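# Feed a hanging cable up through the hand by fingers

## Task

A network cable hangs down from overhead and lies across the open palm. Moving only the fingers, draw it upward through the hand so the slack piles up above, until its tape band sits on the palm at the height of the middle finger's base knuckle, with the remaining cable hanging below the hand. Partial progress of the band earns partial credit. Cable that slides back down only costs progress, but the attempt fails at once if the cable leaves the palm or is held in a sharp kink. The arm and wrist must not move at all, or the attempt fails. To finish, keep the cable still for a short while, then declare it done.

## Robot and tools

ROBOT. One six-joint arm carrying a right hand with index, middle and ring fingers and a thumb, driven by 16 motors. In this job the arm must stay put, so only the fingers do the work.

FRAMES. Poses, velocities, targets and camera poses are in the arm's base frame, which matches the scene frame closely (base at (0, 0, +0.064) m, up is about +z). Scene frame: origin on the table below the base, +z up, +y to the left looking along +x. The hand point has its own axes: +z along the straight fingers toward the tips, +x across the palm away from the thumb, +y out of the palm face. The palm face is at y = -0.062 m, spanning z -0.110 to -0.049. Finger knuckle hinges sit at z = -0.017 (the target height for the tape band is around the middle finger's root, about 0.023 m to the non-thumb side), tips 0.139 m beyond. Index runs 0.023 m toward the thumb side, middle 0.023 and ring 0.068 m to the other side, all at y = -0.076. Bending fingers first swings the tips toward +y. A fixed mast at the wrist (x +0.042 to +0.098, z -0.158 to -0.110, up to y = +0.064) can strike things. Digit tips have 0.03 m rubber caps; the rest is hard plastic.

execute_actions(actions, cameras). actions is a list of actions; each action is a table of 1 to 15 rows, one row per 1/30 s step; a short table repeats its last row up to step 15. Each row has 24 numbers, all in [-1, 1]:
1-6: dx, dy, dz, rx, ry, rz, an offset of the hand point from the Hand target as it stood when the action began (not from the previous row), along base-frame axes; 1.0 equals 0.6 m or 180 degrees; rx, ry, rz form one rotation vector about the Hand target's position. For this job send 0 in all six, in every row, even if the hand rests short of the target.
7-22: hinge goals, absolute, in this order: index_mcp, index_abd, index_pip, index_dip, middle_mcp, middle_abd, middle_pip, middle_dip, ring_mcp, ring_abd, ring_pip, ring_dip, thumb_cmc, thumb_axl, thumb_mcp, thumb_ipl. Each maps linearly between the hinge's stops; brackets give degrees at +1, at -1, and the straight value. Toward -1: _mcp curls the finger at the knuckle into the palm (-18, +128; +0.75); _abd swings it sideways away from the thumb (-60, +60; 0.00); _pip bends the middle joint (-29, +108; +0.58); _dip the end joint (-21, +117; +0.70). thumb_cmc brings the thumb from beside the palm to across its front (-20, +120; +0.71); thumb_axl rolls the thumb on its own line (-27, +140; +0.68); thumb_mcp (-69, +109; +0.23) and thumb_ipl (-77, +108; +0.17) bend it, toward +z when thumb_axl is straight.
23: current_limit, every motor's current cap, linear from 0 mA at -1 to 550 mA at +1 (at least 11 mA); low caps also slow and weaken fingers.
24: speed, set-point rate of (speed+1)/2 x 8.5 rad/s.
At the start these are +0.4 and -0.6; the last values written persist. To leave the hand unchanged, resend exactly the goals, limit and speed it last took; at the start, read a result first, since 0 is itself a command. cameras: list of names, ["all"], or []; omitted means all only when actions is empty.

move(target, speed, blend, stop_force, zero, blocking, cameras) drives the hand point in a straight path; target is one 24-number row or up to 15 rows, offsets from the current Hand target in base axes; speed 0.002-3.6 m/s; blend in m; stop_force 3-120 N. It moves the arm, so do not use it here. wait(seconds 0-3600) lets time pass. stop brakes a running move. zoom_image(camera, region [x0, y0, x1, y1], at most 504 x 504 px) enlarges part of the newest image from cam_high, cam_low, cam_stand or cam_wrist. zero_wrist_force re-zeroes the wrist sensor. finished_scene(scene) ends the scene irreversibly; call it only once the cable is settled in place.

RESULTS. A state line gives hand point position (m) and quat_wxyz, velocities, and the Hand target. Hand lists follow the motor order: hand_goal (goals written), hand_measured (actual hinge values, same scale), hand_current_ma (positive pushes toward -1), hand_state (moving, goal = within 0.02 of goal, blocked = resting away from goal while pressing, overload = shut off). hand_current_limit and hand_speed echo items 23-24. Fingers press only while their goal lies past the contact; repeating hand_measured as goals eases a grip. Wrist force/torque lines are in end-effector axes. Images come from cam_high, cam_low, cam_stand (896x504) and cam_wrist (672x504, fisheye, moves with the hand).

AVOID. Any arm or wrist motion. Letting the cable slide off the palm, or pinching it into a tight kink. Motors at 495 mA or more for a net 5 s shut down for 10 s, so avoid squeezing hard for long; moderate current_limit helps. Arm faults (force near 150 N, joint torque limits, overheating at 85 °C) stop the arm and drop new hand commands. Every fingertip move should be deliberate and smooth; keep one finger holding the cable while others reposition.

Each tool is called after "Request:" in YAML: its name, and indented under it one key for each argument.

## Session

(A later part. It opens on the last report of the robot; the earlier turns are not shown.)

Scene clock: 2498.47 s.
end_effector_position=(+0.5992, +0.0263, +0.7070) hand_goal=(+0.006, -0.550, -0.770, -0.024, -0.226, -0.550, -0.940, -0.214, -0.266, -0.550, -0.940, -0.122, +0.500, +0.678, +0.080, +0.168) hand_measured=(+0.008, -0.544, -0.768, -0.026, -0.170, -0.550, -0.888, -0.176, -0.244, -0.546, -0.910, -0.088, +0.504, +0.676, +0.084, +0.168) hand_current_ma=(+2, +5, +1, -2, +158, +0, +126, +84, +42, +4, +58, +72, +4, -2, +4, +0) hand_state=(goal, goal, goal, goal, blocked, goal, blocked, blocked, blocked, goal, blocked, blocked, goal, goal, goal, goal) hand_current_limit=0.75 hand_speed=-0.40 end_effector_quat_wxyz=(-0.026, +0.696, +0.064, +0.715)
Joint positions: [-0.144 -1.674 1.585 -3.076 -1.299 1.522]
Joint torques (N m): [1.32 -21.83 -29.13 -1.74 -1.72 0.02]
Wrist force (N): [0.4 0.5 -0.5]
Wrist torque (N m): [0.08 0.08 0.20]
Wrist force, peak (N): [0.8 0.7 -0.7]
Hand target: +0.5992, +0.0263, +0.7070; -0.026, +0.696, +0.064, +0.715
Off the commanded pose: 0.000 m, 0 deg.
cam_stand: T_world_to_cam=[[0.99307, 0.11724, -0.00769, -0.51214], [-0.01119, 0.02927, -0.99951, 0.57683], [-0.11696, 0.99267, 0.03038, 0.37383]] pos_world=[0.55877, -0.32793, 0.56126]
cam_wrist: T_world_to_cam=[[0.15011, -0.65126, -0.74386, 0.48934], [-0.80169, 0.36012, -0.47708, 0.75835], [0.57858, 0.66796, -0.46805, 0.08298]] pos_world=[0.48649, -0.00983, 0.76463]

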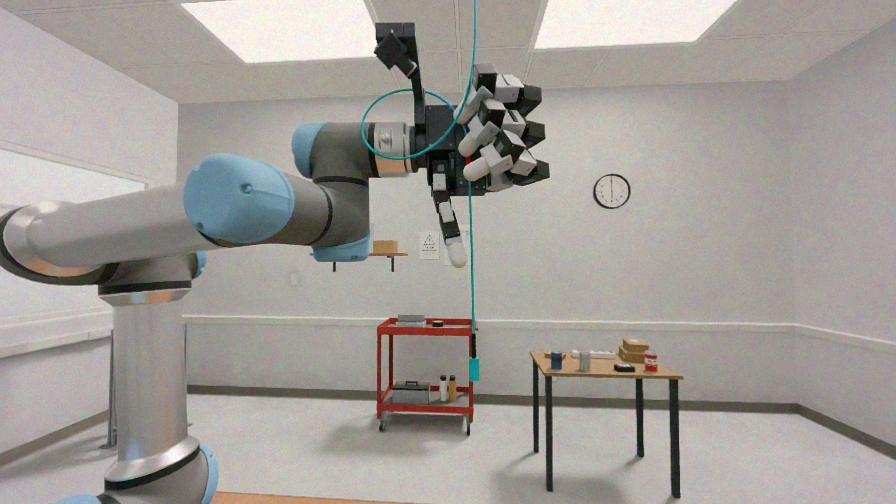

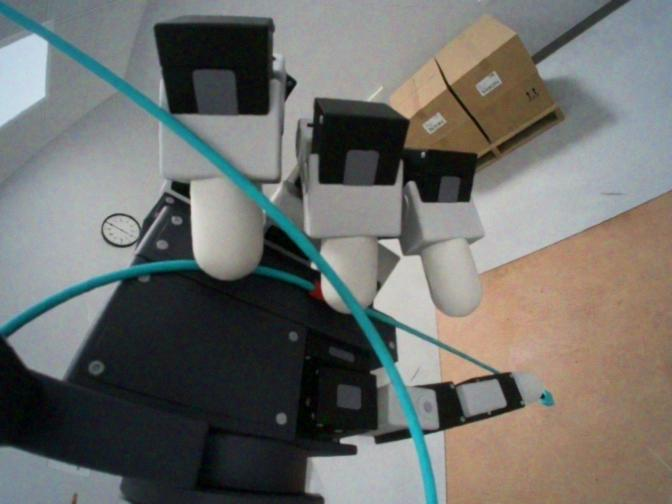

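Request:
execute_actions:
  actions:
    - [[0,0,0,0,0,0,-0.213,-0.55,-0.94,-0.247,-0.226,-0.55,-0.94,-0.215,-0.267,-0.55,-0.94,-0.122,0.5,0.678,0.079,0.168,0.75,-0.6]]
    - [[0,0,0,0,0,0,-0.213,-0.55,-0.94,-0.247,-0.226,-0.55,-0.94,-0.215,-0.267,-0.55,-0.94,-0.122,0.5,0.678,0.079,0.168,0.75,-0.65]]
  cameras: ["cam_stand", "cam_wrist"]

Request:
zoom_image:
  camera: "cam_stand"
  region: [410, 50, 570, 230]

Request:
zoom_image:
  camera: "cam_wrist"
  region: [120, 180, 480, 420]

Scene clock: 2503.83 s.
end_effector_position=(+0.5992, +0.0263, +0.7070) hand_goal=(-0.212, -0.550, -0.940, -0.246, -0.226, -0.550, -0.940, -0.214, -0.266, -0.550, -0.940, -0.122, +0.500, +0.678, +0.080, +0.168) hand_measured=(-0.186, -0.554, -0.916, -0.222, -0.170, -0.550, -0.888, -0.176, -0.244, -0.546, -0.910, -0.088, +0.504, +0.676, +0.084, +0.168) hand_current_ma=(+57, -2, +44, +45, +158, +0, +126, +84, +42, +4, +58, +72, +4, -2, +4, +0) hand_state=(blocked, goal, blocked, blocked, blocked, goal, blocked, blocked, blocked, goal, blocked, blocked, goal, goal, goal, goal) hand_current_limit=0.75 hand_speed=-0.65 end_effector_quat_wxyz=(-0.026, +0.696, +0.064, +0.715)
Joint positions: [-0.144 -1.674 1.585 -3.076 -1.299 1.522]
Joint torques (N m): [1.79 -21.83 -29.03 -1.84 -1.65 -0.07]
Wrist force (N): [0.6 0.6 -0.5]
Wrist torque (N m): [0.09 0.05 0.22]
Wrist force, peak (N): [0.6 0.8 -0.7]
Hand target: +0.5992, +0.0263, +0.7070; -0.026, +0.696, +0.064, +0.715
Off the commanded pose: 0.000 m, 0 deg.
cam_stand: T_world_to_cam=[[0.99307, 0.11724, -0.00769, -0.51214], [-0.01119, 0.02927, -0.99951, 0.57683], [-0.11696, 0.99267, 0.03038, 0.37383]] pos_world=[0.55877, -0.32793, 0.56126]
cam_wrist: T_world_to_cam=[[0.15011, -0.65126, -0.74386, 0.48934], [-0.80169, 0.36012, -0.47708, 0.75835], [0.57858, 0.66796, -0.46805, 0.08298]] pos_world=[0.48649, -0.00983, 0.76463]

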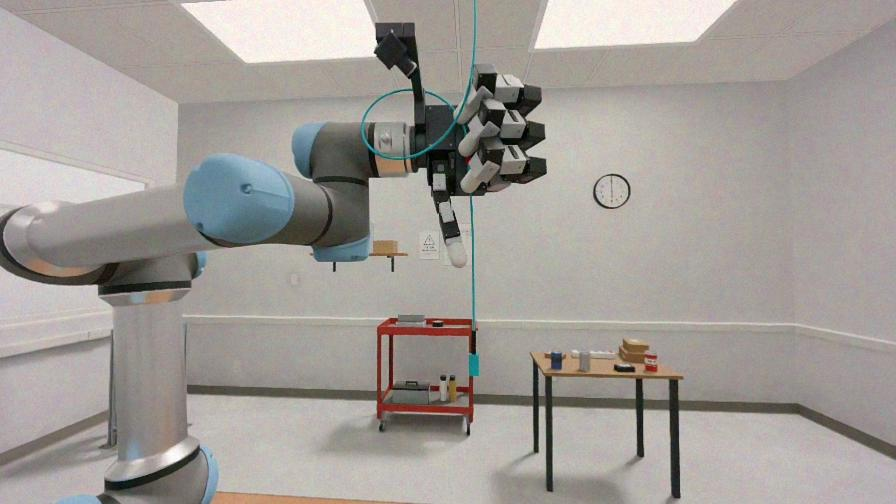

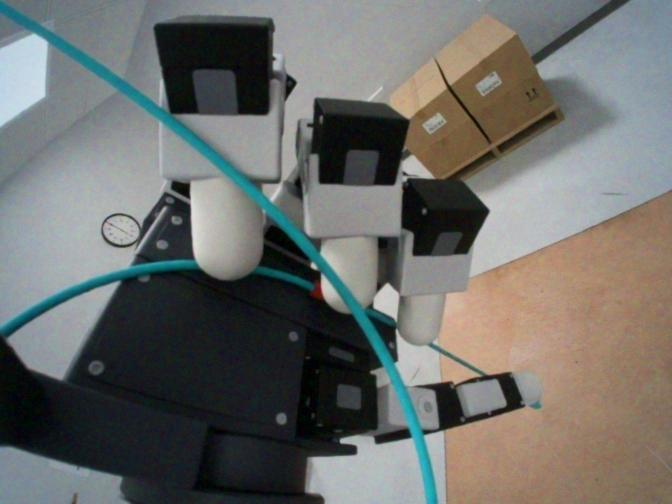

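Scaled by 2.800 from the camera's image (finer frame: 1280x720).

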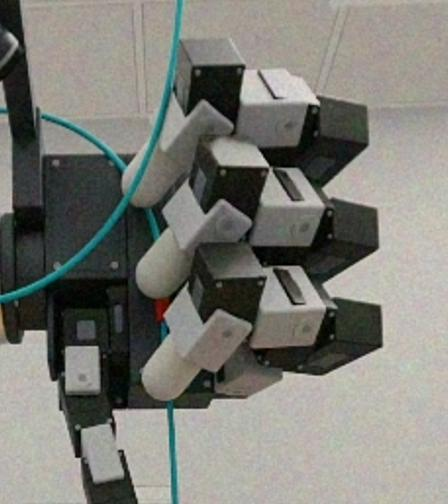

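Scaled by 1.400 from the camera's image (finer frame: 960x720).

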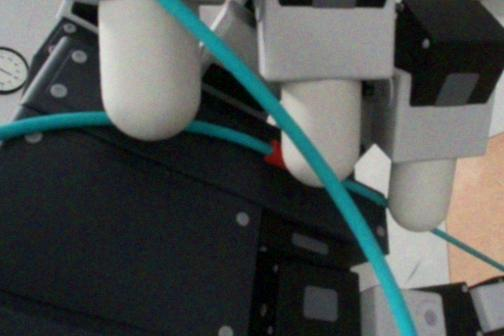

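Request:
execute_actions:
  actions:
    - [[0,0,0,0,0,0,-0.206,0.19,-0.94,-0.258,-0.222,0.25,-0.935,-0.222,-0.256,0.3,-0.94,-0.152,0.5,0.678,0.079,0.168,0.75,-0.7]]
    - [[0,0,0,0,0,0,-0.206,0.19,-0.94,-0.258,-0.222,0.25,-0.935,-0.222,-0.256,0.3,-0.94,-0.152,0.5,0.678,0.079,0.168,0.75,-0.7]]
  cameras: ["cam_stand", "cam_wrist"]

Request:
zoom_image:
  camera: "cam_stand"
  region: [410, 50, 570, 230]

Request:
zoom_image:
  camera: "cam_wrist"
  region: [120, 180, 480, 420]

Scene clock: 2515.40 s.
end_effector_position=(+0.5992, +0.0263, +0.7070) hand_goal=(-0.206, +0.190, -0.940, -0.258, -0.222, +0.250, -0.934, -0.222, -0.256, +0.300, -0.940, -0.152, +0.500, +0.678, +0.080, +0.168) hand_measured=(-0.168, +0.140, -0.866, -0.226, -0.168, +0.202, -0.844, -0.182, -0.216, +0.280, -0.880, -0.120, +0.504, +0.676, +0.084, +0.168) hand_current_ma=(+89, -100, +211, +64, +145, -94, +276, +90, +96, -31, +160, +66, +4, -2, +4, +0) hand_state=(blocked, blocked, blocked, blocked, blocked, blocked, blocked, blocked, blocked, blocked, blocked, blocked, goal, goal, goal, goal) hand_current_limit=0.75 hand_speed=-0.70 end_effector_quat_wxyz=(-0.026, +0.696, +0.064, +0.715)
Joint positions: [-0.144 -1.674 1.585 -3.076 -1.299 1.522]
Joint torques (N m): [1.12 -21.47 -28.65 -1.92 -1.63 -0.05]
Wrist force (N): [0.6 0.4 -0.5]
Wrist torque (N m): [0.06 0.06 0.21]
Wrist force, peak (N): [0.8 0.7 -0.7]
Hand target: +0.5992, +0.0263, +0.7070; -0.026, +0.696, +0.064, +0.715
Off the commanded pose: 0.000 m, 0 deg.
cam_stand: T_world_to_cam=[[0.99307, 0.11724, -0.00769, -0.51214], [-0.01119, 0.02927, -0.99951, 0.57683], [-0.11696, 0.99267, 0.03038, 0.37383]] pos_world=[0.55877, -0.32793, 0.56126]
cam_wrist: T_world_to_cam=[[0.15011, -0.65126, -0.74386, 0.48934], [-0.80169, 0.36012, -0.47708, 0.75835], [0.57858, 0.66796, -0.46805, 0.08298]] pos_world=[0.48649, -0.00983, 0.76463]

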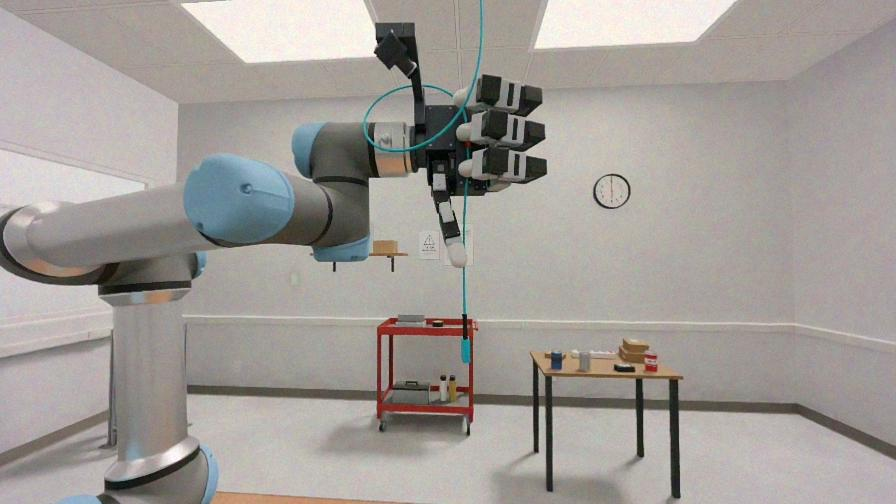

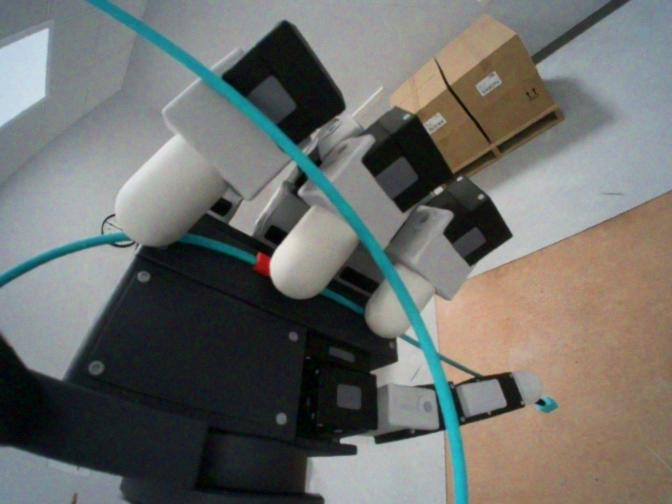

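Scaled by 2.800 from the camera's image (finer frame: 1280x720).

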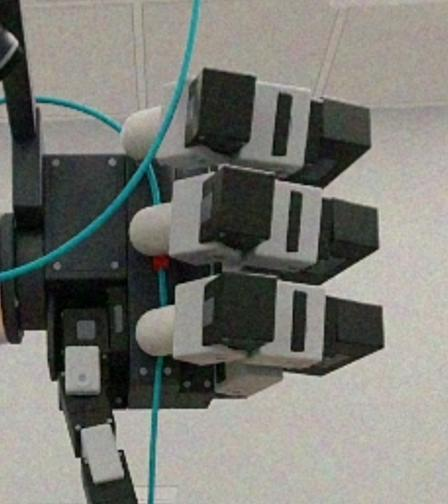

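Scaled by 1.400 from the camera's image (finer frame: 960x720).

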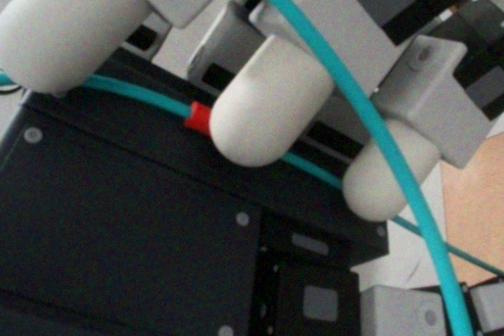

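Request:
wait:
  seconds: 1
  cameras: ["cam_stand"]

Request:
zoom_image:
  camera: "cam_stand"
  region: [440, 100, 500, 180]

Scene clock: 2531.00 s.
end_effector_position=(+0.5992, +0.0263, +0.7070) hand_goal=(-0.206, +0.190, -0.940, -0.258, -0.222, +0.250, -0.934, -0.222, -0.256, +0.300, -0.940, -0.152, +0.500, +0.678, +0.080, +0.168) hand_measured=(-0.168, +0.140, -0.866, -0.226, -0.168, +0.202, -0.844, -0.182, -0.216, +0.280, -0.880, -0.120, +0.504, +0.676, +0.084, +0.168) hand_current_ma=(+89, -100, +211, +64, +145, -94, +276, +90, +96, -31, +160, +66, +4, -2, +4, +0) hand_state=(blocked, blocked, blocked, blocked, blocked, blocked, blocked, blocked, blocked, blocked, blocked, blocked, goal, goal, goal, goal) hand_current_limit=0.75 hand_speed=-0.70 end_effector_quat_wxyz=(-0.026, +0.696, +0.064, +0.715)
Joint positions: [-0.144 -1.674 1.585 -3.076 -1.299 1.522]
Joint torques (N m): [2.17 -21.35 -28.57 -1.99 -1.84 -0.3]
Wrist force (N): [0.4 0.7 -0.6]
Wrist torque (N m): [0.11 0.07 0.21]
Wrist force, peak (N): [0.7 0.8 -0.6]
Hand target: +0.5992, +0.0263, +0.7070; -0.026, +0.696, +0.064, +0.715
Off the commanded pose: 0.000 m, 0 deg.
wait: 1.00 s; at rest from the start
cam_stand: T_world_to_cam=[[0.99307, 0.11724, -0.00769, -0.51214], [-0.01119, 0.02927, -0.99951, 0.57683], [-0.11696, 0.99267, 0.03038, 0.37383]] pos_world=[0.55877, -0.32793, 0.56126]

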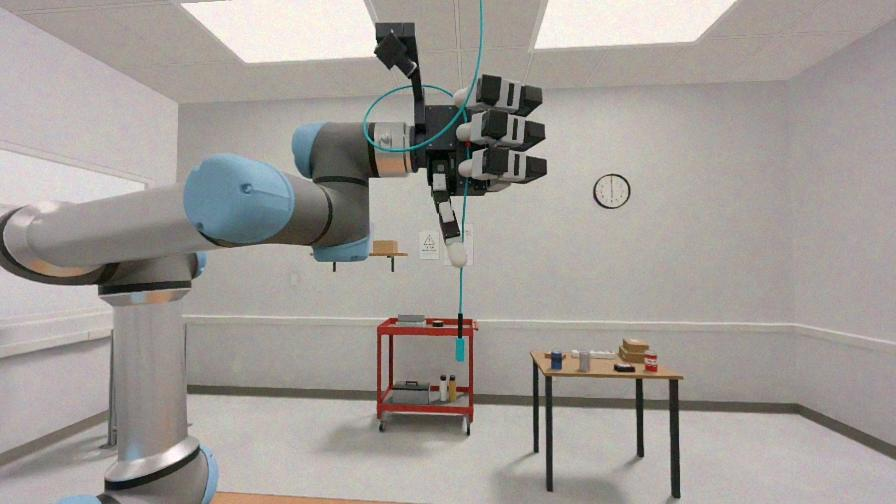

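Scaled by 6.300 from the camera's image (finer frame: 1280x720).

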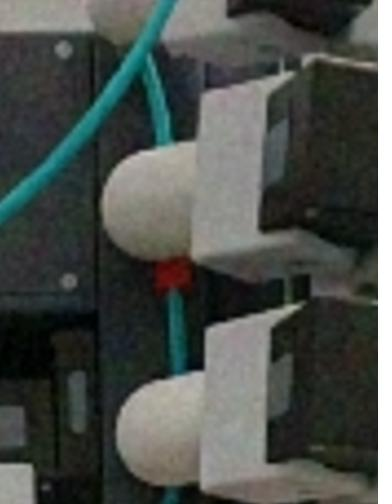

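Request:
finished_scene:
  scene: 2

The scene is finished: the task was done.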